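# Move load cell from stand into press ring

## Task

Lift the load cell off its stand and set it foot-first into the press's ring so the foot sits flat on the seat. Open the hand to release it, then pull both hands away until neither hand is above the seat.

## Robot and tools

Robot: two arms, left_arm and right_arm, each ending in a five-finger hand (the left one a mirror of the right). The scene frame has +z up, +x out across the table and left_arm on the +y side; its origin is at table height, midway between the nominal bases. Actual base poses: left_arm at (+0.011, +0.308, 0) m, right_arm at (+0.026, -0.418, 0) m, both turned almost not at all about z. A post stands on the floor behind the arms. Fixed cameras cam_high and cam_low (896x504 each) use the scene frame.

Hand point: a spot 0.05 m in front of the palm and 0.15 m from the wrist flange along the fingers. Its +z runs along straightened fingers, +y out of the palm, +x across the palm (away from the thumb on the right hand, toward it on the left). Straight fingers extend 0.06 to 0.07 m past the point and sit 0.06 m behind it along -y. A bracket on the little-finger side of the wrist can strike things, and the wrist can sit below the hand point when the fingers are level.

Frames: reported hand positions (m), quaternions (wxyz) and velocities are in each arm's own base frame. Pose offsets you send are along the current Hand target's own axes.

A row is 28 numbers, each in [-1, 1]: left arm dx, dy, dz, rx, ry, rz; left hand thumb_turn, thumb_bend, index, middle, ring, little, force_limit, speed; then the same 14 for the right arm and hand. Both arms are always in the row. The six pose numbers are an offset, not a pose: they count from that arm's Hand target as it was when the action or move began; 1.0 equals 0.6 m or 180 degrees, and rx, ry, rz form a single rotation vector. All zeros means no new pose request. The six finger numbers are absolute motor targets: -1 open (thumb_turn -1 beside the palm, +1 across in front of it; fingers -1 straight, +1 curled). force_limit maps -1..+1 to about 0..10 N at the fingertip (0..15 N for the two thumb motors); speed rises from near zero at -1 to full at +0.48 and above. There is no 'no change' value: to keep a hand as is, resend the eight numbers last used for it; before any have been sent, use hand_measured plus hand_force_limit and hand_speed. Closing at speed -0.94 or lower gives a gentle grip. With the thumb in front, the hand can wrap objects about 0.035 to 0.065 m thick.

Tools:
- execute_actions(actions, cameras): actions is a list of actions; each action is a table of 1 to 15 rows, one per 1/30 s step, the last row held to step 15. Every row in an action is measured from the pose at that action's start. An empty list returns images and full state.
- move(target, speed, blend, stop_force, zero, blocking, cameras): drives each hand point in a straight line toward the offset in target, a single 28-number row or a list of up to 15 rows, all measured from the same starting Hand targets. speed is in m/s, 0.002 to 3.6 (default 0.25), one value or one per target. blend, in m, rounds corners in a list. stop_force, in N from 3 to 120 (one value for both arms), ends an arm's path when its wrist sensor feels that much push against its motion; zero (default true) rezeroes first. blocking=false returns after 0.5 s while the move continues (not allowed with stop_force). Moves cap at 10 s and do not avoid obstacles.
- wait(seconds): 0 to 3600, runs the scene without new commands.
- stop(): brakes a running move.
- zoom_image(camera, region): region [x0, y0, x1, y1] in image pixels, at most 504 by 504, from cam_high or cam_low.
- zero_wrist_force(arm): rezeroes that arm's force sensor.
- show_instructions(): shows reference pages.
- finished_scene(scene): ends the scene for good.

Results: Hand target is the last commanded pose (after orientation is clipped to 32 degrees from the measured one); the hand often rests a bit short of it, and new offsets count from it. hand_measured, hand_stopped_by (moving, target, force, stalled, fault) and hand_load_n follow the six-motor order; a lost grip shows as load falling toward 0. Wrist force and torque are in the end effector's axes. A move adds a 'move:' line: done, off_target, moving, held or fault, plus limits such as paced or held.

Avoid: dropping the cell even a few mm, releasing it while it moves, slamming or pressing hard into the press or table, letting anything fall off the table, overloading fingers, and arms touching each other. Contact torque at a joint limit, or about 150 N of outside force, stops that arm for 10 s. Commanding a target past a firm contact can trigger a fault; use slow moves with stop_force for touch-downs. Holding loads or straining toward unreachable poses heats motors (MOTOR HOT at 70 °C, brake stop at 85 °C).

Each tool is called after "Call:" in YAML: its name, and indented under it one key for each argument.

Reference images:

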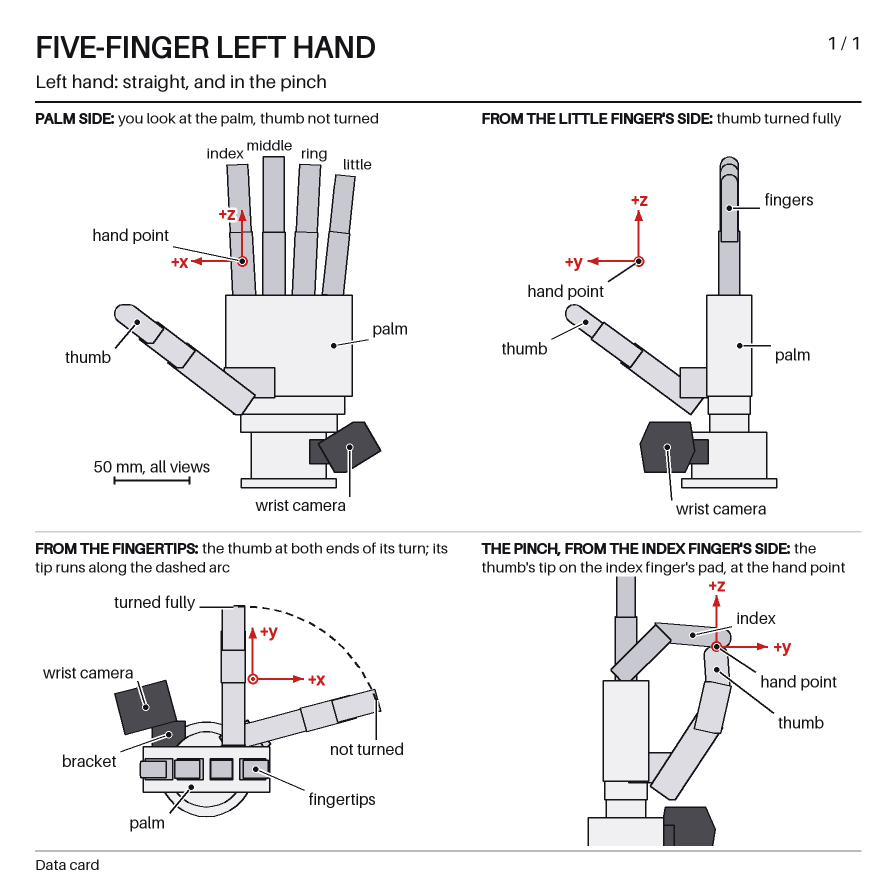

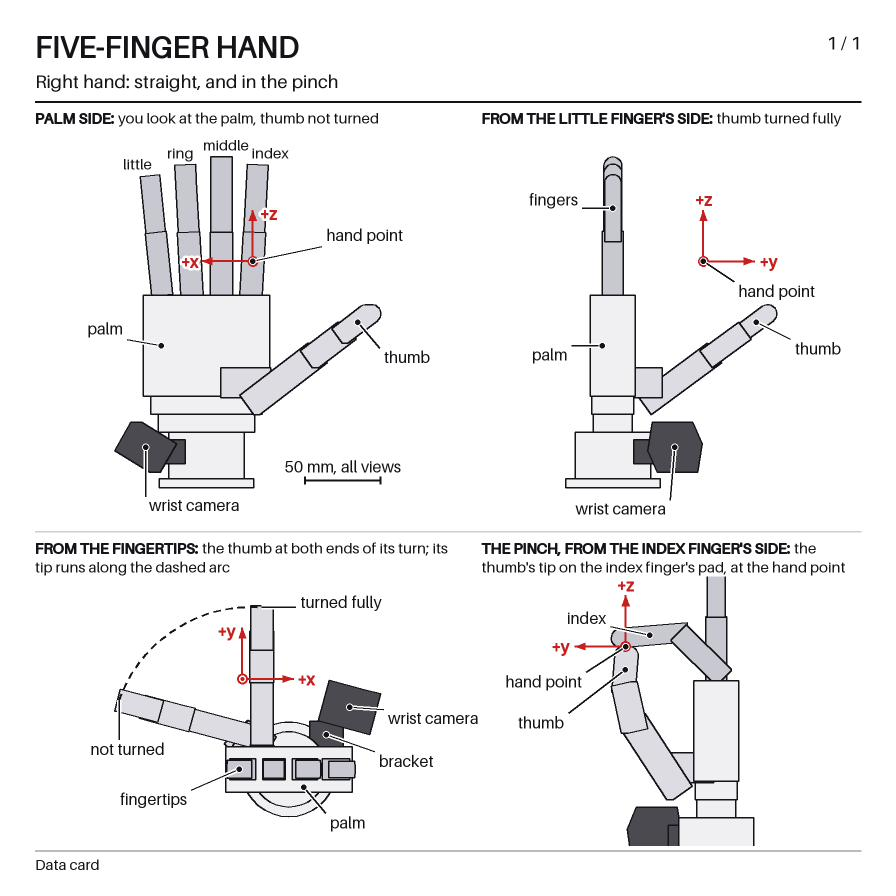

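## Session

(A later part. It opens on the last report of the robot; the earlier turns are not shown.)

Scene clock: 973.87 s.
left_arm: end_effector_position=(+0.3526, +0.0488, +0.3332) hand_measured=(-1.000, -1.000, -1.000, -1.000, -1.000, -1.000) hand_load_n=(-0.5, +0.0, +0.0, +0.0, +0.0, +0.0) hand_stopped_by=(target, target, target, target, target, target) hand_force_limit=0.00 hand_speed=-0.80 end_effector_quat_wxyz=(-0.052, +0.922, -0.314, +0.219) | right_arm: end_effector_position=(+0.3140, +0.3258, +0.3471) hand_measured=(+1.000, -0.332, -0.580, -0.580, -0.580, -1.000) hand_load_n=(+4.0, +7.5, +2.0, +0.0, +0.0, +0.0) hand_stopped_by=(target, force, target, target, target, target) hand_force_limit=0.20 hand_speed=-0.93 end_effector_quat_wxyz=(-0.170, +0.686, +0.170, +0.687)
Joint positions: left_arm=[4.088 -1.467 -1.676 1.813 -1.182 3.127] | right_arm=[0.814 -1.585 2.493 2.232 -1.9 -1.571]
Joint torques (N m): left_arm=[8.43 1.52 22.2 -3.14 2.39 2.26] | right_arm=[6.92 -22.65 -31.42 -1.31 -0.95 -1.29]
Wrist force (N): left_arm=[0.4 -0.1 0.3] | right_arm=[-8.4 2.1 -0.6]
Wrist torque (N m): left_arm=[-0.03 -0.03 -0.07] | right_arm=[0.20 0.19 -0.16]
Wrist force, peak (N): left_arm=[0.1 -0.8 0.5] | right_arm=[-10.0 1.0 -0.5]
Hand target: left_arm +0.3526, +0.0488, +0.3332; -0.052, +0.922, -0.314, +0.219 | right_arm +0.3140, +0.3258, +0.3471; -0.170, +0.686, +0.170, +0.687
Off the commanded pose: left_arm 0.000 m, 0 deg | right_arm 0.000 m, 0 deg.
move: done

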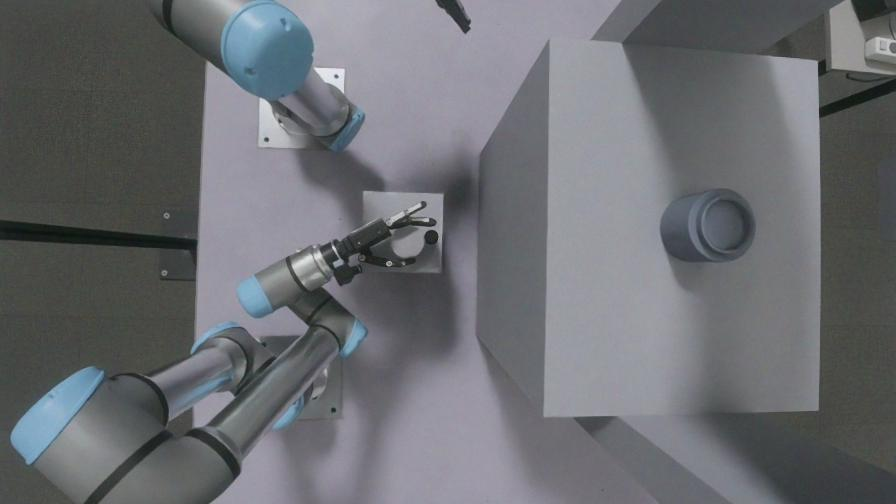

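Call:
move:
  target: [0,0,0,0,0,0,-1,-1,-1,-1,-1,-1,0,-0.8,0,0,0,0,0,0,1,0.3,-0.58,-0.58,-0.58,-1,0.4,-0.94]

Call:
move:
  target: [0,0,0,0,0,0,-1,-1,-1,-1,-1,-1,0,-0.8,0.63,0,0,0,0,0,1,0.3,-0.58,-0.58,-0.58,-1,0.4,-0.94]
  speed: 0.1
  cameras: ["cam_high","cam_low"]

Call:
zoom_image:
  camera: "cam_low"
  region: [360, 60, 480, 180]

Call:
zoom_image:
  camera: "cam_high"
  region: [300, 130, 480, 310]

Scene clock: 982.60 s.
left_arm: end_effector_position=(+0.3526, +0.0488, +0.3332) hand_measured=(-1.000, -1.000, -1.000, -1.000, -1.000, -1.000) hand_load_n=(+0.0, -0.5, +0.0, +0.0, +0.0, +0.0) hand_stopped_by=(target, target, target, target, target, target) hand_force_limit=0.00 hand_speed=-0.80 end_effector_quat_wxyz=(-0.052, +0.922, -0.314, +0.219) | right_arm: end_effector_position=(+0.3140, +0.3258, +0.3471) hand_measured=(+1.000, -0.322, -0.580, -0.580, -0.580, -1.000) hand_load_n=(+4.0, +10.5, +2.5, +0.0, +0.0, +0.0) hand_stopped_by=(target, force, target, target, target, target) hand_force_limit=0.40 hand_speed=-0.94 end_effector_quat_wxyz=(-0.170, +0.686, +0.170, +0.687)
Joint positions: left_arm=[4.088 -1.467 -1.676 1.813 -1.182 3.127] | right_arm=[0.814 -1.585 2.493 2.233 -1.9 -1.571]
Joint torques (N m): left_arm=[8.28 1.9 21.84 -3.16 2.21 2.31] | right_arm=[6.26 -24 -31.18 -1.01 1.18 -1.3]
Wrist force (N): left_arm=[0.2 -0.7 0.2] | right_arm=[-8.7 2.0 -0.4]
Wrist torque (N m): left_arm=[-0.10 0.00 -0.07] | right_arm=[0.17 0.21 -0.18]
Wrist force, peak (N): left_arm=[0.5 -0.4 0.6] | right_arm=[-8.9 2.0 -0.6]
Hand target: left_arm +0.3526, +0.0488, +0.3332; -0.052, +0.922, -0.314, +0.219 | right_arm +0.3140, +0.3258, +0.3471; -0.170, +0.686, +0.170, +0.687
Off the commanded pose: left_arm 0.000 m, 0 deg | right_arm 0.000 m, 0 deg.
move: done

Scene clock: 986.93 s.
left_arm: end_effector_position=(+0.3526, +0.0488, +0.3332) hand_measured=(-1.000, -1.000, -1.000, -1.000, -1.000, -1.000) hand_load_n=(+0.0, +0.0, +0.0, +0.0, +0.0, +0.0) hand_stopped_by=(target, target, target, target, target, target) hand_force_limit=0.00 hand_speed=-0.80 end_effector_quat_wxyz=(-0.052, +0.922, -0.314, +0.219) | right_arm: end_effector_position=(+0.3139, +0.3259, +0.7250) hand_measured=(+1.000, -0.318, -0.580, -0.580, -0.580, -1.000) hand_load_n=(+0.5, +0.0, +0.0, +0.0, +0.0, +0.0) hand_stopped_by=(target, force, target, target, target, target) hand_force_limit=0.40 hand_speed=-0.94 end_effector_quat_wxyz=(-0.170, +0.686, +0.170, +0.687) end_effector_velocity=(+0.000, +0.000, +0.002) end_effector_angular_velocity=(+0.000, -0.002, -0.001)
Joint positions: left_arm=[4.088 -1.467 -1.676 1.813 -1.182 3.127] | right_arm=[0.815 -1.92 1.678 3.384 -1.901 -1.571]
Joint velocities: left_arm=[within noise] | right_arm=[0 0.001 -0.005 0.002 -0.001 -0.001]
Joint torques (N m): left_arm=[8.13 2.01 22.51 -2.8 2.17 2.32] | right_arm=[3.28 1.49 -34.47 1.05 -1.31 2.21]
Wrist force (N): left_arm=[0.4 -0.2 0.2] | right_arm=[-0.3 1.5 -0.5]
Wrist torque (N m): left_arm=[-0.03 -0.04 -0.07] | right_arm=[0.13 -0.02 -0.15]
Wrist force, peak (N): left_arm=[0.5 -0.6 0.5] | right_arm=[-11.3 1.8 -0.7]
Hand target: left_arm +0.3526, +0.0488, +0.3332; -0.052, +0.922, -0.314, +0.219 | right_arm +0.3139, +0.3259, +0.7251; -0.170, +0.686, +0.170, +0.687
Off the commanded pose: left_arm 0.000 m, 0 deg | right_arm 0.000 m, 0 deg.
move: done

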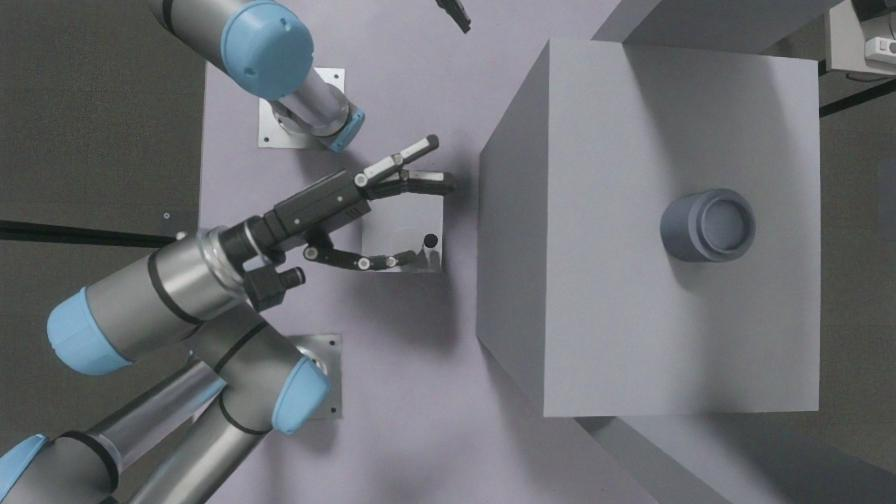

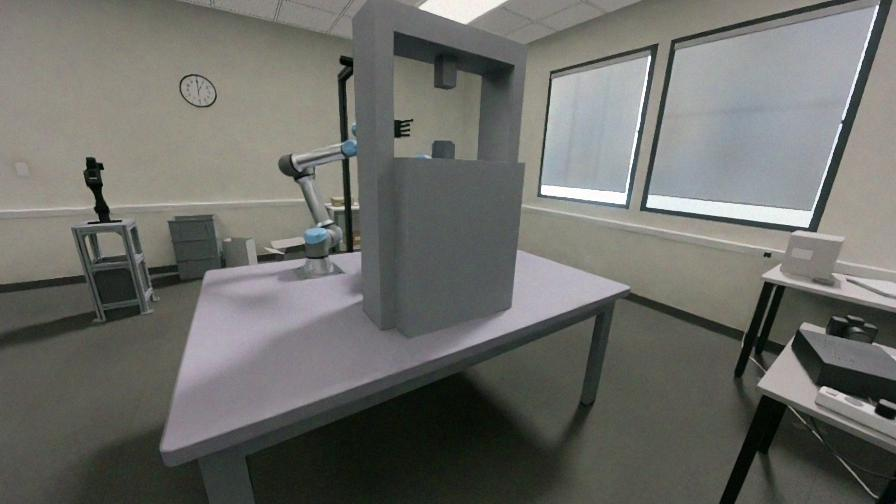

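Scaled by 4.200 from the camera's image (finer frame: 1280x720).

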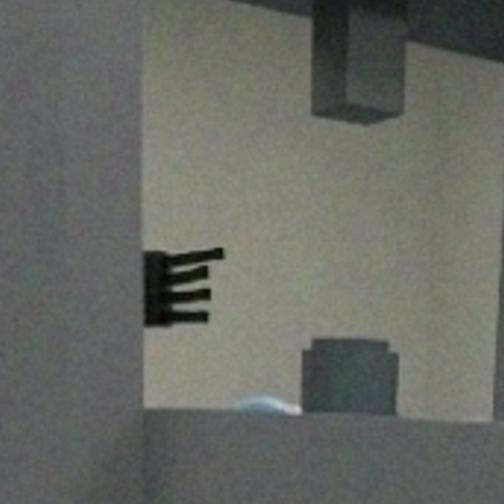

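Scaled by 2.800 from the camera's image (finer frame: 1280x720).

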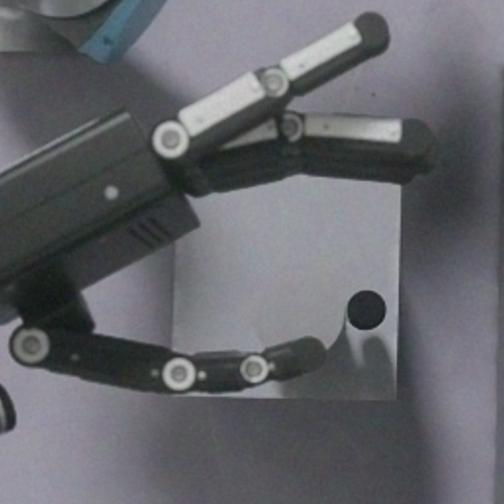

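Call:
move:
  target: [0,0,0,0,0,0,-1,-1,-1,-1,-1,-1,0,-0.8,0,0,-0.25,0,0,0,1,-1,-1,-1,-1,-1,0.1,0.2]
  speed: 0.3
  cameras: ["cam_high"]

Call:
zoom_image:
  camera: "cam_high"
  region: [380, 200, 450, 280]

Scene clock: 1004.37 s.
left_arm: end_effector_position=(+0.3526, +0.0488, +0.3332) hand_measured=(-1.000, -1.000, -1.000, -1.000, -1.000, -1.000) hand_load_n=(+0.0, -0.5, +0.0, +0.0, +0.0, +0.0) hand_stopped_by=(target, target, target, target, target, target) hand_force_limit=0.00 hand_speed=-0.80 end_effector_quat_wxyz=(-0.052, +0.922, -0.314, +0.219) | right_arm: end_effector_position=(+0.1812, +0.2560, +0.7250) hand_measured=(+1.000, -1.000, -1.000, -1.000, -1.000, -1.000) hand_load_n=(+0.5, +0.5, +0.0, +0.0, +0.0, +0.0) hand_stopped_by=(target, target, target, target, target, target) hand_force_limit=0.10 hand_speed=0.20 end_effector_quat_wxyz=(-0.170, +0.686, +0.170, +0.687)
Joint positions: left_arm=[4.088 -1.467 -1.676 1.813 -1.182 3.127] | right_arm=[1.201 -2.104 1.773 3.472 -2.287 -1.571]
Joint torques (N m): left_arm=[7.98 1.94 21.62 -2.79 2.04 2.22] | right_arm=[9.32 10.36 -33.78 -3.43 -1.56 -1.75]
Wrist force (N): left_arm=[0.2 -0.3 0.5] | right_arm=[-0.7 1.7 -0.6]
Wrist torque (N m): left_arm=[-0.07 0.00 -0.08] | right_arm=[0.17 0.01 -0.15]
Wrist force, peak (N): left_arm=[0.8 -0.4 0.3] | right_arm=[-0.3 1.8 -1.8]
Hand target: left_arm +0.3526, +0.0488, +0.3332; -0.052, +0.922, -0.314, +0.219 | right_arm +0.1811, +0.2560, +0.7251; -0.170, +0.686, +0.170, +0.687
Off the commanded pose: left_arm 0.000 m, 0 deg | right_arm 0.000 m, 0 deg.
move: done

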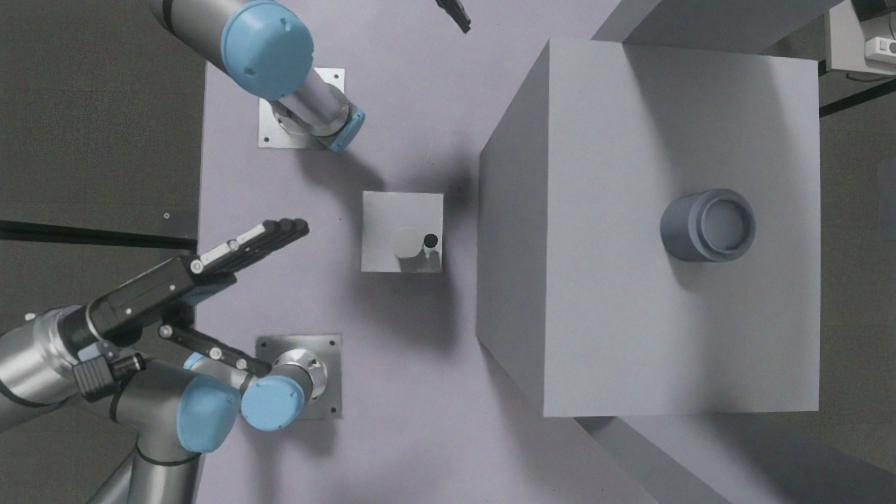

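Scaled by 6.300 from the camera's image (finer frame: 1280x720).

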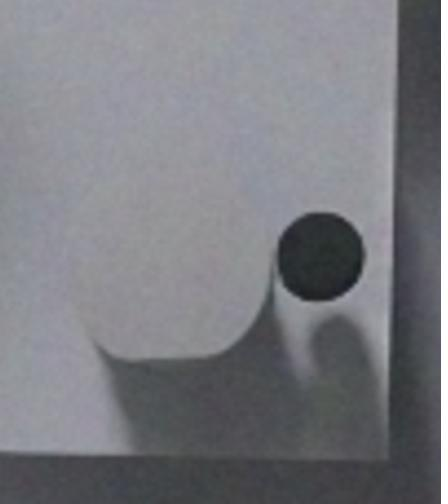

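Call:
move:
  target:
    - [0,0,0,0,0,0,-1,-1,-1,-1,-1,-1,0,-0.8,0,0.1647,0.3273,0.1944,0,0,1,-1,-1,-1,-1,-1,0.1,0.2]
    - [0,0,0,0,0,0,-1,-1,-1,-1,-1,-1,0,-0.8,-0.5,0.1647,0.3273,0.1944,0,0,1,-1,-1,-1,-1,-1,0.1,0.2]
  speed: 0.3
  blend: 0.05
  cameras: ["cam_high"]

Call:
zoom_image:
  camera: "cam_high"
  region: [370, 180, 500, 310]

Scene clock: 1095.70 s.
left_arm: end_effector_position=(+0.3526, +0.0488, +0.3332) hand_measured=(-1.000, -1.000, -1.000, -1.000, -1.000, -1.000) hand_load_n=(+0.0, +0.0, +0.0, +0.0, +0.0, +0.0) hand_stopped_by=(target, target, target, target, target, target) hand_force_limit=0.00 hand_speed=-0.80 end_effector_quat_wxyz=(-0.052, +0.922, -0.314, +0.219) | right_arm: end_effector_position=(+0.4010, +0.2600, +0.4251) hand_measured=(+1.000, -1.000, -1.000, -1.000, -1.000, -1.000) hand_load_n=(+0.5, +0.0, +0.0, +0.0, +0.0, +0.0) hand_stopped_by=(target, target, target, target, target, target) hand_force_limit=0.10 hand_speed=0.20 end_effector_quat_wxyz=(-0.368, +0.604, +0.369, +0.603)
Joint positions: left_arm=[4.088 -1.467 -1.676 1.813 -1.182 3.127] | right_arm=[-0.311 -1.883 2.449 2.59 -0.164 -1.585]
Joint torques (N m): left_arm=[7.96 2.01 22.5 -2.69 2.28 2.12] | right_arm=[-8.27 3.92 -31.02 -2.75 -1.5 2.2]
Wrist force (N): left_arm=[0.2 -0.5 0.4] | right_arm=[-0.3 1.4 -0.9]
Wrist torque (N m): left_arm=[-0.08 0.00 -0.08] | right_arm=[0.13 -0.03 -0.21]
Wrist force, peak (N): left_arm=[0.3 -0.9 0.3] | right_arm=[0.3 2.7 -0.9]
Hand target: left_arm +0.3526, +0.0488, +0.3332; -0.052, +0.922, -0.314, +0.219 | right_arm +0.4011, +0.2600, +0.4252; -0.368, +0.604, +0.368, +0.604
Off the commanded pose: left_arm 0.000 m, 0 deg | right_arm 0.000 m, 0 deg.
move: done

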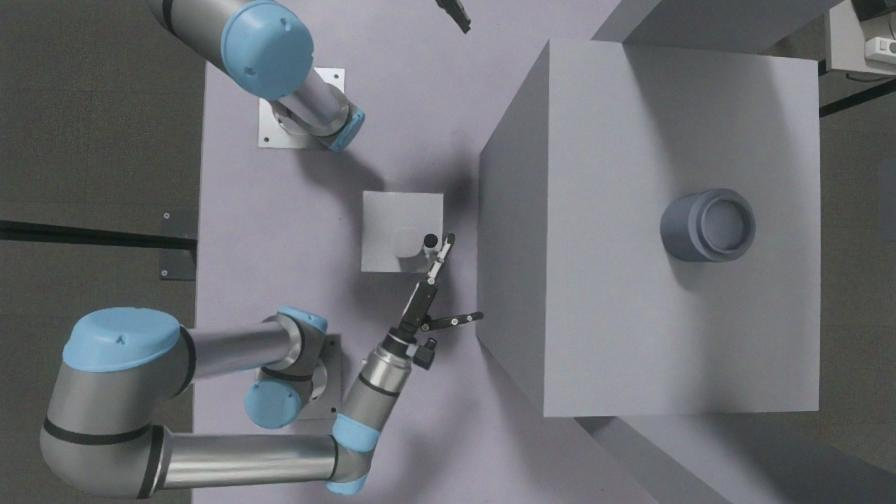

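Scaled by 3.877 from the camera's image (finer frame: 1280x720).

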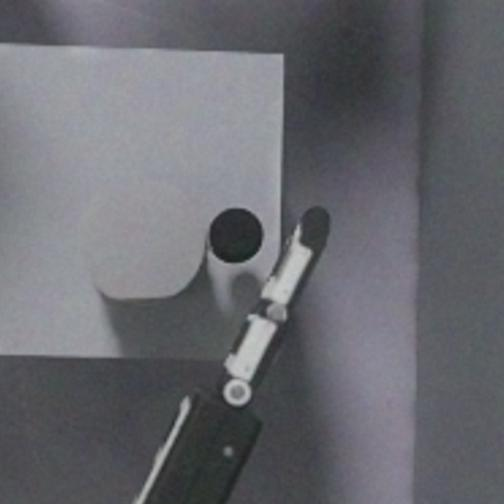

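Call:
move:
  target: [0,0,0,0,0,0,-1,-1,-1,-1,-1,-1,0,-0.8,-0.1467,0,0,0,0,0,1,-1,-1,-1,-1,-1,0.1,0.2]
  speed: 0.04
  stop_force: 10
  cameras: ["cam_high"]

Call:
zoom_image:
  camera: "cam_high"
  region: [380, 200, 460, 280]

Scene clock: 1105.30 s.
left_arm: end_effector_position=(+0.3526, +0.0488, +0.3332) hand_measured=(-1.000, -1.000, -1.000, -1.000, -1.000, -1.000) hand_load_n=(+0.0, +0.0, +0.0, +0.0, +0.0, +0.0) hand_stopped_by=(target, target, target, target, target, target) hand_force_limit=0.00 hand_speed=-0.80 end_effector_quat_wxyz=(-0.052, +0.922, -0.314, +0.219) | right_arm: end_effector_position=(+0.4011, +0.2600, +0.3371) hand_measured=(+1.000, -1.000, -1.000, -1.000, -1.000, -1.000) hand_load_n=(+0.0, +0.0, +0.0, +0.0, +0.0, +0.0) hand_stopped_by=(target, target, target, target, target, target) hand_force_limit=0.10 hand_speed=0.20 end_effector_quat_wxyz=(-0.368, +0.604, +0.368, +0.604)
Joint positions: left_arm=[4.088 -1.467 -1.676 1.813 -1.182 3.127] | right_arm=[-0.311 -1.635 2.582 2.194 -0.164 -1.571]
Joint torques (N m): left_arm=[8.29 1.61 21.88 -2.84 2.19 2.14] | right_arm=[-8.99 -1.97 -26.1 -2.61 1.43 2.1]
Wrist force (N): left_arm=[0.4 -0.6 0.4] | right_arm=[-0.4 1.1 -0.6]
Wrist torque (N m): left_arm=[-0.10 -0.03 -0.05] | right_arm=[0.07 -0.02 -0.22]
Wrist force, peak (N): left_arm=[0.6 -0.4 0.6] | right_arm=[-0.4 1.7 -0.8]
Hand target: left_arm +0.3526, +0.0488, +0.3332; -0.052, +0.922, -0.314, +0.219 | right_arm +0.4011, +0.2600, +0.3371; -0.368, +0.604, +0.368, +0.604
Off the commanded pose: left_arm 0.000 m, 0 deg | right_arm 0.000 m, 0 deg.
move: done

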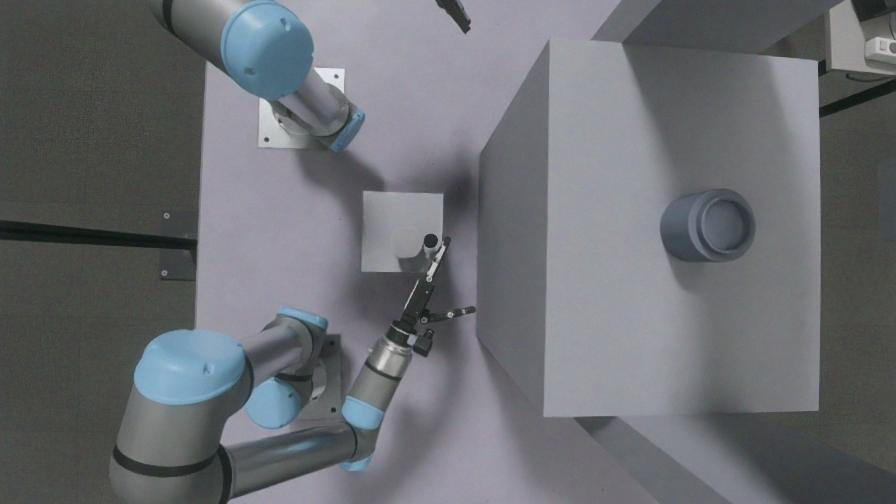

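Scaled by 6.300 from the camera's image (finer frame: 1280x720).

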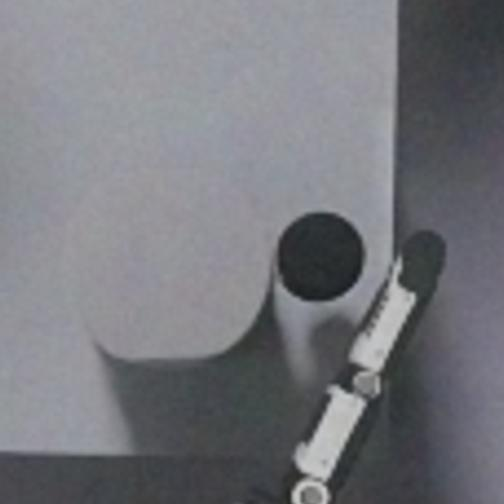

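Call:
move:
  target:
    - [0,0,0,0,0,0,-1,-1,-1,-1,-1,-1,0,-0.8,0,0,-0.05,0,0,0,1,-1,-1,-1,-1,-1,0.1,0.2]
    - [0,0,0,0,0,0,-1,-1,-1,-1,-1,-1,0,-0.8,0,0.0123,-0.0332,0.1111,0,0,1,-1,-1,-1,-1,-1,0.1,0.2]
  speed: 0.08
  blend: 0.002
  cameras: ["cam_high"]

Call:
zoom_image:
  camera: "cam_high"
  region: [380, 200, 460, 280]

Scene clock: 1132.63 s.
left_arm: end_effector_position=(+0.3526, +0.0488, +0.3332) hand_measured=(-1.000, -1.000, -1.000, -1.000, -1.000, -1.000) hand_load_n=(+0.0, +0.0, +0.0, +0.0, +0.0, +0.0) hand_stopped_by=(target, target, target, target, target, target) hand_force_limit=0.00 hand_speed=-0.80 end_effector_quat_wxyz=(-0.052, +0.922, -0.314, +0.219) | right_arm: end_effector_position=(+0.3986, +0.2389, +0.3371) hand_measured=(+1.000, -1.000, -1.000, -1.000, -1.000, -1.000) hand_load_n=(+0.5, +0.0, +0.0, +0.0, +0.0, +0.0) hand_stopped_by=(target, target, target, target, target, target) hand_force_limit=0.10 hand_speed=0.20 end_effector_quat_wxyz=(-0.467, +0.531, +0.468, +0.531)
Joint positions: left_arm=[4.088 -1.467 -1.676 1.813 -1.182 3.127] | right_arm=[-0.454 -1.463 2.404 2.201 0.328 -1.571]
Joint torques (N m): left_arm=[7.52 2.26 23.25 -2.6 2.16 2.45] | right_arm=[9.32 -8.91 -24.28 2.79 1.45 2.19]
Wrist force (N): left_arm=[0.0 -0.5 0.5] | right_arm=[-0.2 1.2 -0.8]
Wrist torque (N m): left_arm=[-0.10 0.03 -0.09] | right_arm=[0.09 -0.04 -0.21]
Wrist force, peak (N): left_arm=[0.5 -0.3 0.8] | right_arm=[-0.5 1.6 -0.9]
Hand target: left_arm +0.3526, +0.0488, +0.3332; -0.052, +0.922, -0.314, +0.219 | right_arm +0.3986, +0.2389, +0.3371; -0.467, +0.531, +0.468, +0.531
Off the commanded pose: left_arm 0.000 m, 0 deg | right_arm 0.000 m, 0 deg.
move: done

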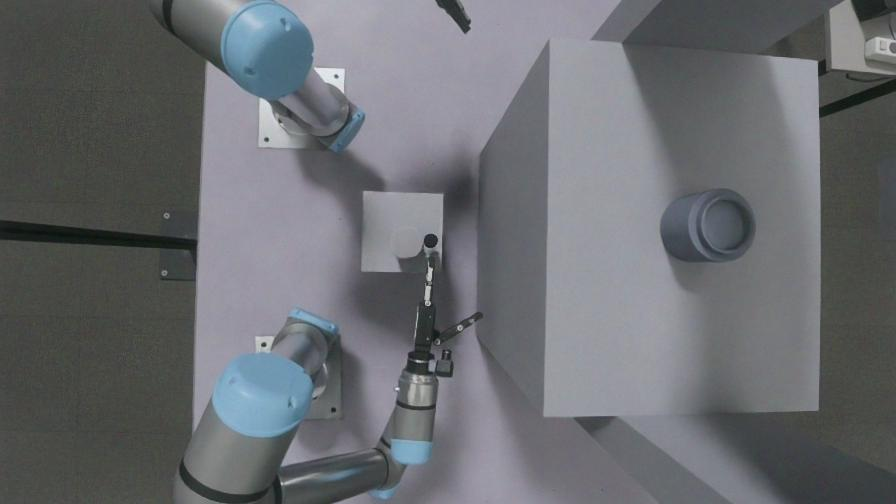

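Scaled by 6.300 from the camera's image (finer frame: 1280x720).

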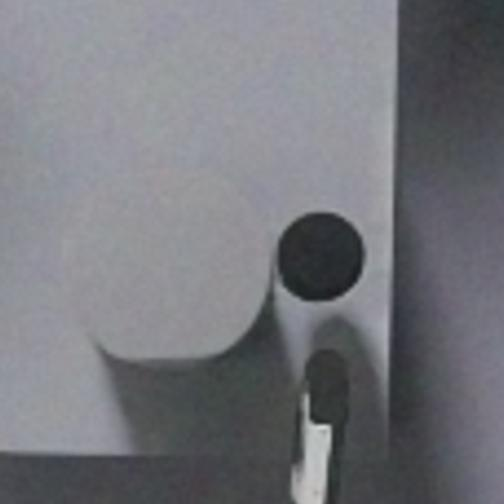

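Call:
move:
  target:
    - [0,0,0,0,0,0,-1,-1,-1,-1,-1,-1,0,-0.8,0,0.0066,0.0,0,0,0,1,-1,-1,-1,-1,-1,0.1,0.2]
    - [0,0,0,0,0,0,-1,-1,-1,-1,-1,-1,0,-0.8,0,0.0025,0.0465,0,0,0,1,-1,-1,-1,-1,-1,0.1,0.2]
  speed: 0.02
  stop_force: 8
  cameras: ["cam_high"]

Call:
zoom_image:
  camera: "cam_high"
  region: [380, 200, 460, 280]

Scene clock: 1147.47 s.
left_arm: end_effector_position=(+0.3526, +0.0488, +0.3332) hand_measured=(-1.000, -1.000, -1.000, -1.000, -1.000, -1.000) hand_load_n=(+0.0, +0.0, +0.0, +0.0, +0.0, +0.0) hand_stopped_by=(target, target, target, target, target, target) hand_force_limit=0.00 hand_speed=-0.80 end_effector_quat_wxyz=(-0.052, +0.922, -0.314, +0.219) | right_arm: end_effector_position=(+0.4036, +0.2664, +0.3371) hand_measured=(+1.000, -1.000, -1.000, -1.000, -1.000, -1.000) hand_load_n=(+0.0, +0.0, +0.0, +0.0, +0.0, +0.0) hand_stopped_by=(target, target, target, target, target, target) hand_force_limit=0.10 hand_speed=0.20 end_effector_quat_wxyz=(-0.467, +0.531, +0.468, +0.531)
Joint positions: left_arm=[4.088 -1.467 -1.676 1.813 -1.182 3.127] | right_arm=[-0.357 -1.449 2.387 2.204 0.231 -1.571]
Joint torques (N m): left_arm=[7.44 2.6 21.78 -2.59 2.13 2.23] | right_arm=[9.12 -9.38 -25.62 2.43 -1.44 2.11]
Wrist force (N): left_arm=[0.5 -0.5 0.3] | right_arm=[-0.2 1.3 -1.8]
Wrist torque (N m): left_arm=[-0.09 -0.05 -0.06] | right_arm=[0.17 0.02 -0.21]
Wrist force, peak (N): left_arm=[0.4 -0.7 0.5] | right_arm=[-0.1 1.5 -1.9]
Hand target: left_arm +0.3526, +0.0488, +0.3332; -0.052, +0.922, -0.314, +0.219 | right_arm +0.4036, +0.2664, +0.3371; -0.467, +0.531, +0.468, +0.531
Off the commanded pose: left_arm 0.000 m, 0 deg | right_arm 0.000 m, 0 deg.
move: done

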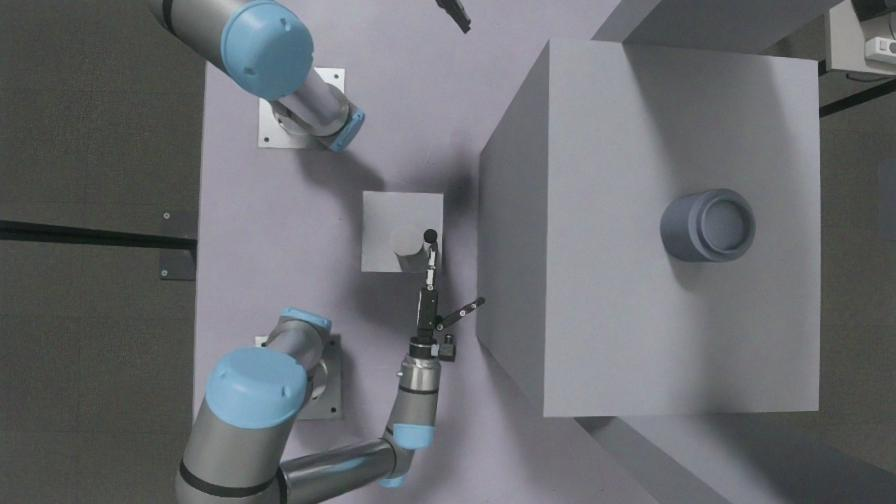

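Scaled by 6.300 from the camera's image (finer frame: 1280x720).

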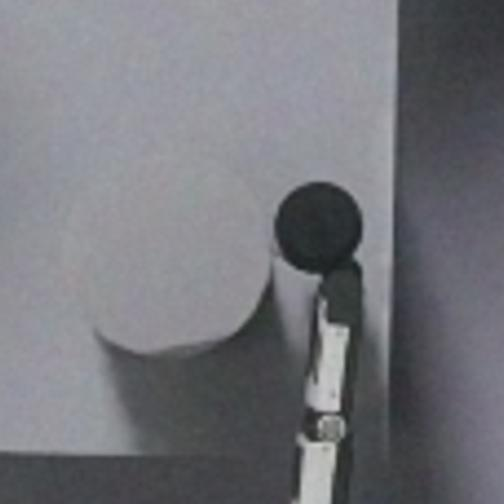

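Call:
move:
  target: [0,0,0,0,0,0,-1,-1,-1,-1,-1,-1,0,-0.8,0,-0.0025,0.0183,0,0,0,1,-1,-1,-1,-1,-1,0.1,0.2]
  speed: 0.02
  stop_force: 8

Call:
move:
  target: [0,0,0,0,0,0,-1,-1,-1,-1,-1,-1,0,-0.8,0,0.01,-0.1,0,0,0,1,-1,-1,-1,-1,-1,0.1,0.2]
  speed: 0.08
  cameras: ["cam_high"]

Call:
zoom_image:
  camera: "cam_high"
  region: [380, 200, 460, 280]

Scene clock: 1155.43 s.
left_arm: end_effector_position=(+0.3526, +0.0488, +0.3332) hand_measured=(-1.000, -1.000, -1.000, -1.000, -1.000, -1.000) hand_load_n=(+0.0, +0.0, +0.0, +0.0, +0.0, +0.0) hand_stopped_by=(target, target, target, target, target, target) hand_force_limit=0.00 hand_speed=-0.80 end_effector_quat_wxyz=(-0.052, +0.922, -0.314, +0.219) | right_arm: end_effector_position=(+0.4035, +0.2774, +0.3371) hand_measured=(+1.000, -1.000, -1.000, -1.000, -1.000, -1.000) hand_load_n=(+0.0, +0.0, +0.0, +0.0, +0.0, +0.0) hand_stopped_by=(target, target, target, target, target, target) hand_force_limit=0.10 hand_speed=0.20 end_effector_quat_wxyz=(-0.467, +0.531, +0.468, +0.531)
Joint positions: left_arm=[4.088 -1.467 -1.676 1.813 -1.182 3.127] | right_arm=[-0.321 -1.447 2.384 2.204 0.194 -1.57]
Joint torques (N m): left_arm=[7.77 2.12 21.33 -2.43 1.83 1.91] | right_arm=[9.13 -9.69 -25.23 2.07 -1.42 2.21]
Wrist force (N): left_arm=[0.2 -0.2 0.1] | right_arm=[-0.3 1.4 -1.5]
Wrist torque (N m): left_arm=[-0.04 -0.01 -0.08] | right_arm=[0.17 0.02 -0.21]
Wrist force, peak (N): left_arm=[0.5 -0.6 0.5] | right_arm=[-0.3 1.5 -2.2]
Hand target: left_arm +0.3526, +0.0488, +0.3332; -0.052, +0.922, -0.314, +0.219 | right_arm +0.4035, +0.2774, +0.3371; -0.467, +0.531, +0.468, +0.531
Off the commanded pose: left_arm 0.000 m, 0 deg | right_arm 0.000 m, 0 deg.
move: done

Scene clock: 1156.73 s.
left_arm: end_effector_position=(+0.3526, +0.0488, +0.3332) hand_measured=(-1.000, -1.000, -1.000, -1.000, -1.000, -1.000) hand_load_n=(-0.5, +0.0, +0.0, +0.0, +0.0, +0.0) hand_stopped_by=(target, target, target, target, target, target) hand_force_limit=0.00 hand_speed=-0.80 end_effector_quat_wxyz=(-0.052, +0.922, -0.314, +0.219) | right_arm: end_effector_position=(+0.4019, +0.2172, +0.3371) hand_measured=(+1.000, -1.000, -1.000, -1.000, -1.000, -1.000) hand_load_n=(+0.5, +0.0, +0.0, +0.0, +0.0, +0.0) hand_stopped_by=(target, target, target, target, target, target) hand_force_limit=0.10 hand_speed=0.20 end_effector_quat_wxyz=(-0.467, +0.531, +0.468, +0.531)
Joint positions: left_arm=[4.088 -1.467 -1.676 1.813 -1.182 3.127] | right_arm=[-0.517 -1.454 2.392 2.203 0.391 -1.571]
Joint torques (N m): left_arm=[7.88 2.33 21.77 -2.78 2.25 2.22] | right_arm=[-8.57 -24.01 -4.24 2.92 1.21 -1.78]
Wrist force (N): left_arm=[0.4 -0.4 0.3] | right_arm=[-0.4 1.3 -0.7]
Wrist torque (N m): left_arm=[-0.07 -0.03 -0.07] | right_arm=[0.12 -0.01 -0.19]
Wrist force, peak (N): left_arm=[0.5 -0.4 0.8] | right_arm=[-0.3 1.4 -1.6]
Hand target: left_arm +0.3526, +0.0488, +0.3332; -0.052, +0.922, -0.314, +0.219 | right_arm +0.4019, +0.2172, +0.3371; -0.467, +0.531, +0.468, +0.531
Off the commanded pose: left_arm 0.000 m, 0 deg | right_arm 0.000 m, 0 deg.
move: done

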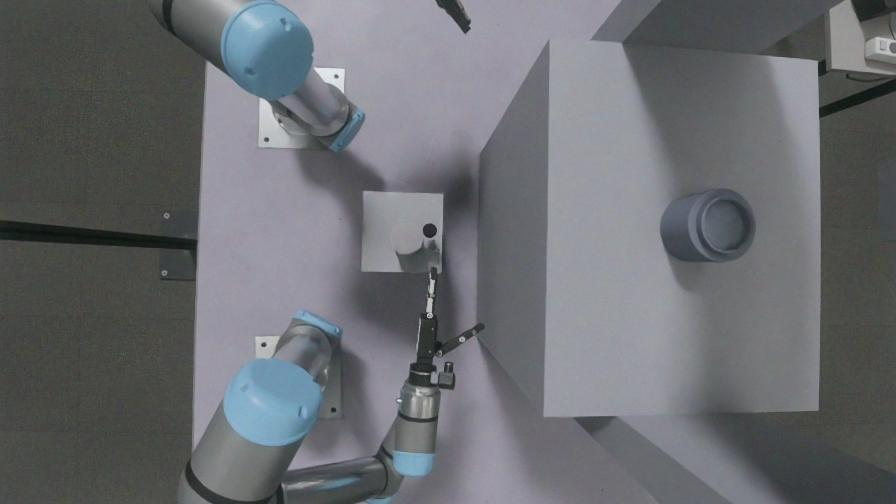

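Scaled by 6.300 from the camera's image (finer frame: 1280x720).

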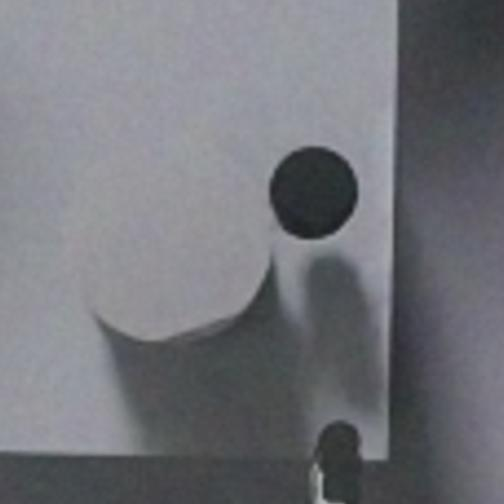

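Call:
move:
  target:
    - [0,0,0,0,0,0,-1,-1,-1,-1,-1,-1,0,-0.8,0.1883,0,0,0,0,0,1,-1,-1,-1,-1,-1,0.1,0.2]
    - [0,0,0,0,0,0,-1,-1,-1,-1,-1,-1,0,-0.8,0.1883,-0.1877,0.1944,-0.2833,0,0,1,-1,-1,-1,-1,-1,0.1,0.2]
  speed: 0.25
  blend: 0.01

Call:
move:
  target: [0,0,0,0,0,0,-1,-1,-1,-1,-1,-1,0,-0.8,-0.1,0,0,0,0,0,1,-1,-0.58,-0.58,-0.58,-1,-0.4,0.2]
  speed: 0.05
  cameras: ["cam_high"]

Call:
zoom_image:
  camera: "cam_high"
  region: [360, 180, 460, 280]

Scene clock: 1183.00 s.
left_arm: end_effector_position=(+0.3526, +0.0488, +0.3332) hand_measured=(-1.000, -1.000, -1.000, -1.000, -1.000, -1.000) hand_load_n=(+0.0, +0.5, +0.0, +0.0, +0.0, +0.0) hand_stopped_by=(target, target, target, target, target, target) hand_force_limit=0.00 hand_speed=-0.80 end_effector_quat_wxyz=(-0.052, +0.922, -0.314, +0.219) | right_arm: end_effector_position=(+0.3048, +0.3471, +0.4500) hand_measured=(+1.000, -1.000, -1.000, -1.000, -1.000, -1.000) hand_load_n=(+0.0, +0.0, +0.0, +0.0, +0.0, +0.0) hand_stopped_by=(target, target, target, target, target, target) hand_force_limit=0.10 hand_speed=0.20 end_effector_quat_wxyz=(-0.193, +0.680, +0.194, +0.680)
Joint positions: left_arm=[4.088 -1.467 -1.676 1.813 -1.182 3.127] | right_arm=[0.839 -1.814 2.331 2.624 -1.855 -1.571]
Joint torques (N m): left_arm=[8.19 3.33 22.51 -2.52 1.89 2.3] | right_arm=[9.6 -0.48 -32.68 -3.8 -1.45 -1.84]
Wrist force (N): left_arm=[0.2 -0.2 0.4] | right_arm=[-0.6 1.5 -0.7]
Wrist torque (N m): left_arm=[-0.05 0.00 -0.09] | right_arm=[0.12 0.03 -0.10]
Wrist force, peak (N): left_arm=[0.7 -0.4 0.5] | right_arm=[0.5 2.2 -1.2]
Hand target: left_arm +0.3526, +0.0488, +0.3332; -0.052, +0.922, -0.314, +0.219 | right_arm +0.3048, +0.3471, +0.4500; -0.193, +0.680, +0.194, +0.680
Off the commanded pose: left_arm 0.000 m, 0 deg | right_arm 0.000 m, 0 deg.
move: done

Scene clock: 1184.70 s.
left_arm: end_effector_position=(+0.3526, +0.0488, +0.3332) hand_measured=(-1.000, -1.000, -1.000, -1.000, -1.000, -1.000) hand_load_n=(+0.0, +0.0, +0.0, +0.0, +0.0, +0.0) hand_stopped_by=(target, target, target, target, target, target) hand_force_limit=0.00 hand_speed=-0.80 end_effector_quat_wxyz=(-0.052, +0.922, -0.314, +0.219) | right_arm: end_effector_position=(+0.3049, +0.3471, +0.3901) hand_measured=(+1.000, -1.000, -0.580, -0.580, -0.580, -1.000) hand_load_n=(+0.0, +0.0, +0.0, +0.0, +0.0, +0.0) hand_stopped_by=(target, target, target, target, target, target) hand_force_limit=-0.40 hand_speed=0.20 end_effector_quat_wxyz=(-0.193, +0.680, +0.194, +0.680)
Joint positions: left_arm=[4.088 -1.467 -1.676 1.813 -1.182 3.127] | right_arm=[0.838 -1.694 2.429 2.406 -1.855 -1.571]
Joint torques (N m): left_arm=[7.59 2.43 22.08 -2.47 2.11 2.01] | right_arm=[5.43 -2.9 -3.72 -3.92 -1.36 -1.92]
Wrist force (N): left_arm=[0.2 -0.6 0.3] | right_arm=[-0.8 1.7 -1.1]
Wrist torque (N m): left_arm=[-0.10 0.00 -0.06] | right_arm=[0.20 0.07 -0.09]
Wrist force, peak (N): left_arm=[0.7 -0.5 0.3] | right_arm=[-1.2 1.9 -1.0]
Hand target: left_arm +0.3526, +0.0488, +0.3332; -0.052, +0.922, -0.314, +0.219 | right_arm +0.3048, +0.3471, +0.3900; -0.193, +0.680, +0.194, +0.680
Off the commanded pose: left_arm 0.000 m, 0 deg | right_arm 0.000 m, 0 deg.
move: done

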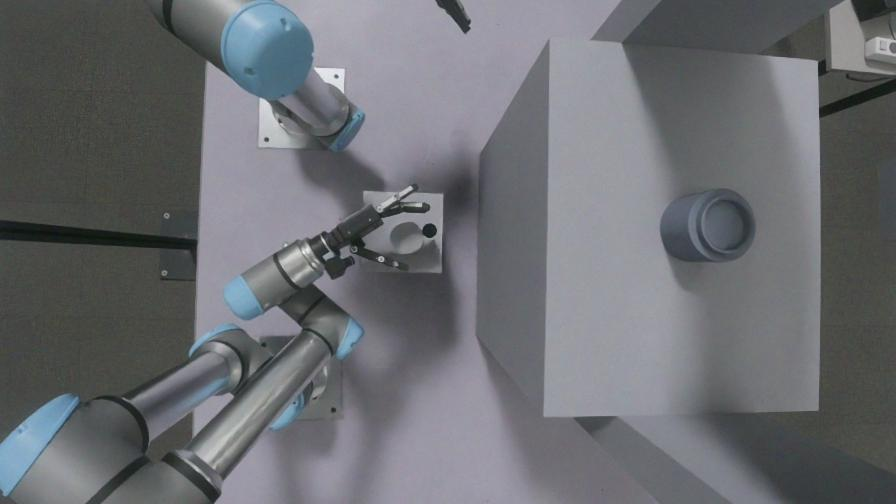

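Scaled by 5.040 from the camera's image (finer frame: 1280x720).

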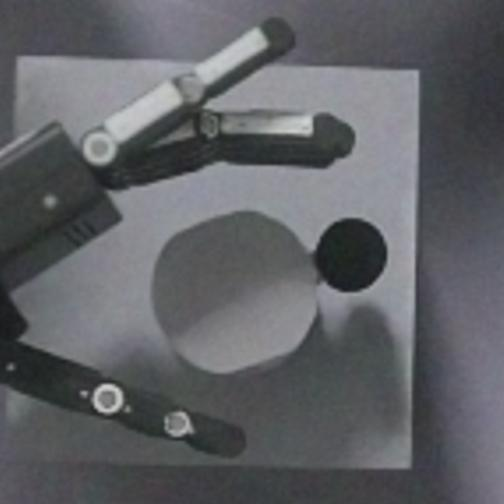

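Call:
move:
  target: [0,0,0,0,0,0,-1,-1,-1,-1,-1,-1,0,-0.8,-0.1033,0,0,0,0,0,1,-1,-0.54,-0.54,-0.54,-1,-0.4,0.2]
  speed: 0.03
  stop_force: 8
  cameras: ["cam_high"]

Call:
zoom_image:
  camera: "cam_high"
  region: [370, 190, 450, 270]

Scene clock: 1195.87 s.
left_arm: end_effector_position=(+0.3526, +0.0488, +0.3332) hand_measured=(-1.000, -1.000, -1.000, -1.000, -1.000, -1.000) hand_load_n=(+0.0, +0.0, +0.0, +0.0, +0.0, +0.0) hand_stopped_by=(target, target, target, target, target, target) hand_force_limit=0.00 hand_speed=-0.80 end_effector_quat_wxyz=(-0.052, +0.922, -0.314, +0.219) | right_arm: end_effector_position=(+0.3049, +0.3471, +0.3281) hand_measured=(+1.000, -1.000, -0.540, -0.540, -0.540, -1.000) hand_load_n=(+0.5, +0.0, +0.0, +0.0, +0.0, +0.0) hand_stopped_by=(target, target, target, target, target, target) hand_force_limit=-0.40 hand_speed=0.20 end_effector_quat_wxyz=(-0.193, +0.680, +0.194, +0.680)
Joint positions: left_arm=[4.088 -1.467 -1.676 1.813 -1.182 3.127] | right_arm=[0.838 -1.516 2.506 2.152 -1.855 -1.571]
Joint torques (N m): left_arm=[8.11 2.03 21.58 -2.47 2.01 2.06] | right_arm=[5.24 -7.45 -0.04 -3.72 -1.22 -1.85]
Wrist force (N): left_arm=[0.3 -0.4 0.3] | right_arm=[-0.7 1.6 -0.6]
Wrist torque (N m): left_arm=[-0.07 -0.02 -0.07] | right_arm=[0.15 0.05 -0.09]
Wrist force, peak (N): left_arm=[0.6 -0.6 0.4] | right_arm=[-1.0 2.0 -0.9]
Hand target: left_arm +0.3526, +0.0488, +0.3332; -0.052, +0.922, -0.314, +0.219 | right_arm +0.3048, +0.3471, +0.3281; -0.193, +0.680, +0.194, +0.680
Off the commanded pose: left_arm 0.000 m, 0 deg | right_arm 0.000 m, 0 deg.
move: done

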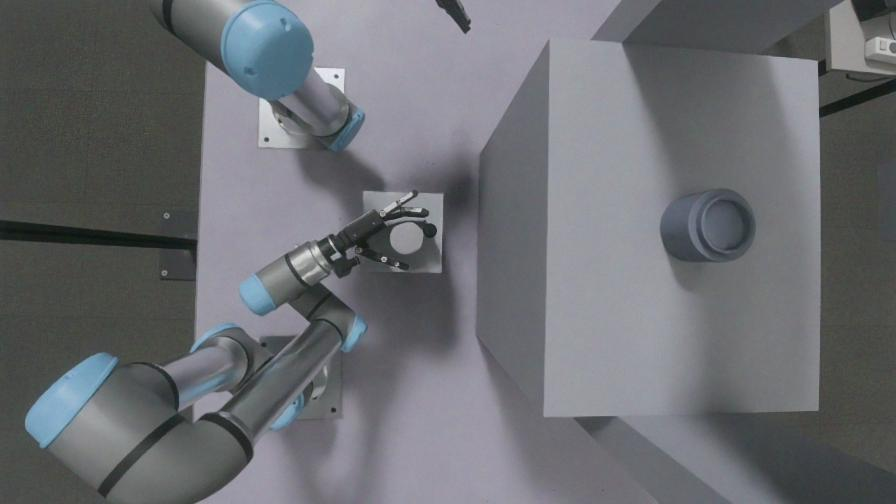

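Scaled by 6.300 from the camera's image (finer frame: 1280x720).

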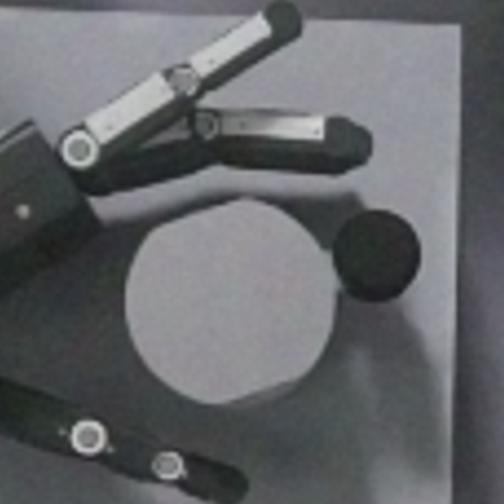

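Call:
move:
  target:
    - [0,0,0,0,0,0,-1,-1,-1,-1,-1,-1,0,-0.8,0,0,0.0067,0,0,0,1,-1,-0.54,-0.54,-0.54,-1,-0.4,0.2]
    - [0,0,0,0,0,0,-1,-1,-1,-1,-1,-1,0,-0.8,0,0.0225,0.0067,0,0,0,1,-1,-0.54,-0.54,-0.54,-1,-0.4,0.2]
  speed: 0.01
  stop_force: 4

Call:
move:
  target: [0,0,0,0,0,0,-1,-1,-1,-1,-1,-1,0,-0.8,0,0,0,0,0,0,1,0.2,-0.54,-0.54,-0.54,-1,-0.4,-0.85]
  cameras: ["cam_high"]

Call:
zoom_image:
  camera: "cam_high"
  region: [370, 190, 450, 270]

Scene clock: 1214.47 s.
left_arm: end_effector_position=(+0.3526, +0.0488, +0.3332) hand_measured=(-1.000, -1.000, -1.000, -1.000, -1.000, -1.000) hand_load_n=(+0.0, +0.0, +0.0, +0.0, +0.0, +0.0) hand_stopped_by=(target, target, target, target, target, target) hand_force_limit=0.00 hand_speed=-0.80 end_effector_quat_wxyz=(-0.052, +0.922, -0.314, +0.219) | right_arm: end_effector_position=(+0.3154, +0.3377, +0.3281) hand_measured=(+1.000, -1.000, -0.540, -0.540, -0.540, -1.000) hand_load_n=(+0.0, +0.0, +0.0, +0.0, +0.0, +0.0) hand_stopped_by=(target, target, target, target, target, target) hand_force_limit=-0.40 hand_speed=0.20 end_effector_quat_wxyz=(-0.193, +0.680, +0.194, +0.680)
Joint positions: left_arm=[4.088 -1.467 -1.676 1.813 -1.182 3.127] | right_arm=[0.778 -1.533 2.524 2.15 -1.795 -1.571]
Joint torques (N m): left_arm=[7.01 2.61 21.4 -2.52 1.67 2.18] | right_arm=[-8.54 -21.37 0.13 -3.75 1.38 -0.1]
Wrist force (N): left_arm=[0.1 -0.2 0.3] | right_arm=[-0.8 1.5 -0.9]
Wrist torque (N m): left_arm=[-0.05 0.01 -0.08] | right_arm=[0.14 0.06 -0.10]
Wrist force, peak (N): left_arm=[0.6 -0.7 0.4] | right_arm=[-0.7 1.8 -0.9]
Hand target: left_arm +0.3526, +0.0488, +0.3332; -0.052, +0.922, -0.314, +0.219 | right_arm +0.3154, +0.3377, +0.3281; -0.193, +0.680, +0.194, +0.680
Off the commanded pose: left_arm 0.000 m, 0 deg | right_arm 0.000 m, 0 deg.
move: done

Scene clock: 1217.67 s.
left_arm: end_effector_position=(+0.3526, +0.0488, +0.3332) hand_measured=(-1.000, -1.000, -1.000, -1.000, -1.000, -1.000) hand_load_n=(+0.0, +0.0, +0.0, +0.0, +0.0, +0.0) hand_stopped_by=(target, target, target, target, target, target) hand_force_limit=0.00 hand_speed=-0.80 end_effector_quat_wxyz=(-0.052, +0.922, -0.314, +0.219) | right_arm: end_effector_position=(+0.3154, +0.3377, +0.3281) hand_measured=(+1.000, -0.372, -0.540, -0.540, -0.540, -1.000) hand_load_n=(+0.5, +2.0, +0.0, +0.0, +0.0, +0.0) hand_stopped_by=(target, force, target, target, target, target) hand_force_limit=-0.40 hand_speed=-0.85 end_effector_quat_wxyz=(-0.193, +0.680, +0.194, +0.680)
Joint positions: left_arm=[4.088 -1.467 -1.676 1.813 -1.182 3.127] | right_arm=[0.778 -1.533 2.524 2.15 -1.795 -1.571]
Joint torques (N m): left_arm=[7.69 2.35 21.18 -2.36 1.83 2.37] | right_arm=[-6.42 -20.18 -0.81 -3.05 1.06 1.43]
Wrist force (N): left_arm=[0.3 -0.4 0.2] | right_arm=[-0.8 3.3 -1.3]
Wrist torque (N m): left_arm=[-0.06 -0.02 -0.07] | right_arm=[0.20 0.06 -0.07]
Wrist force, peak (N): left_arm=[0.5 -0.6 0.5] | right_arm=[-0.5 6.0 -2.2]
Hand target: left_arm +0.3526, +0.0488, +0.3332; -0.052, +0.922, -0.314, +0.219 | right_arm +0.3154, +0.3377, +0.3281; -0.193, +0.680, +0.194, +0.680
Off the commanded pose: left_arm 0.000 m, 0 deg | right_arm 0.000 m, 0 deg.
move: done

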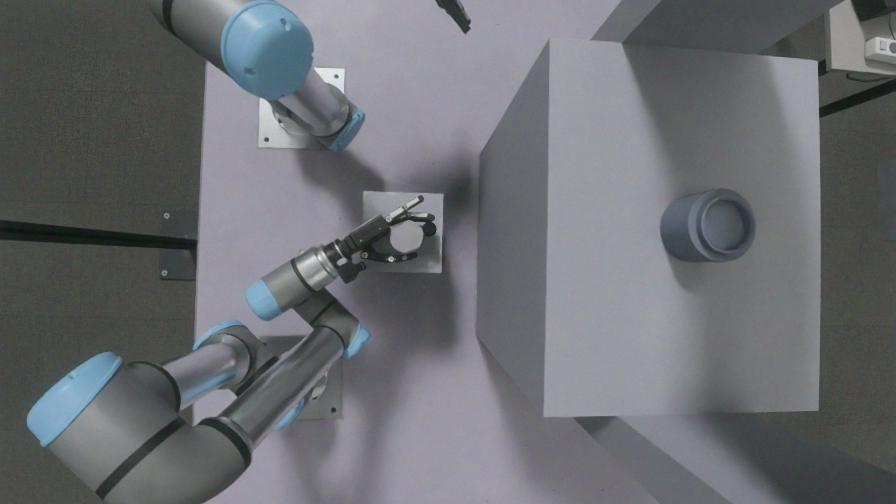

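Scaled by 6.300 from the camera's image (finer frame: 1280x720).

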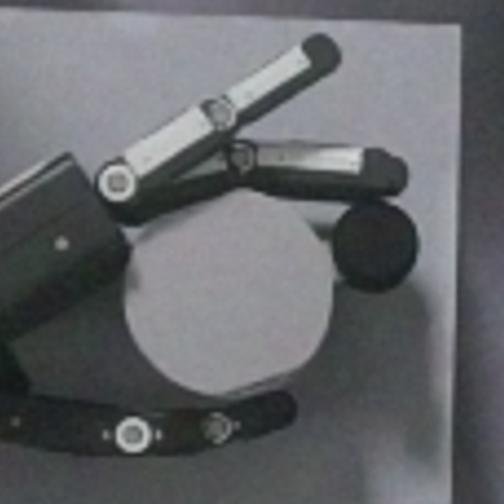

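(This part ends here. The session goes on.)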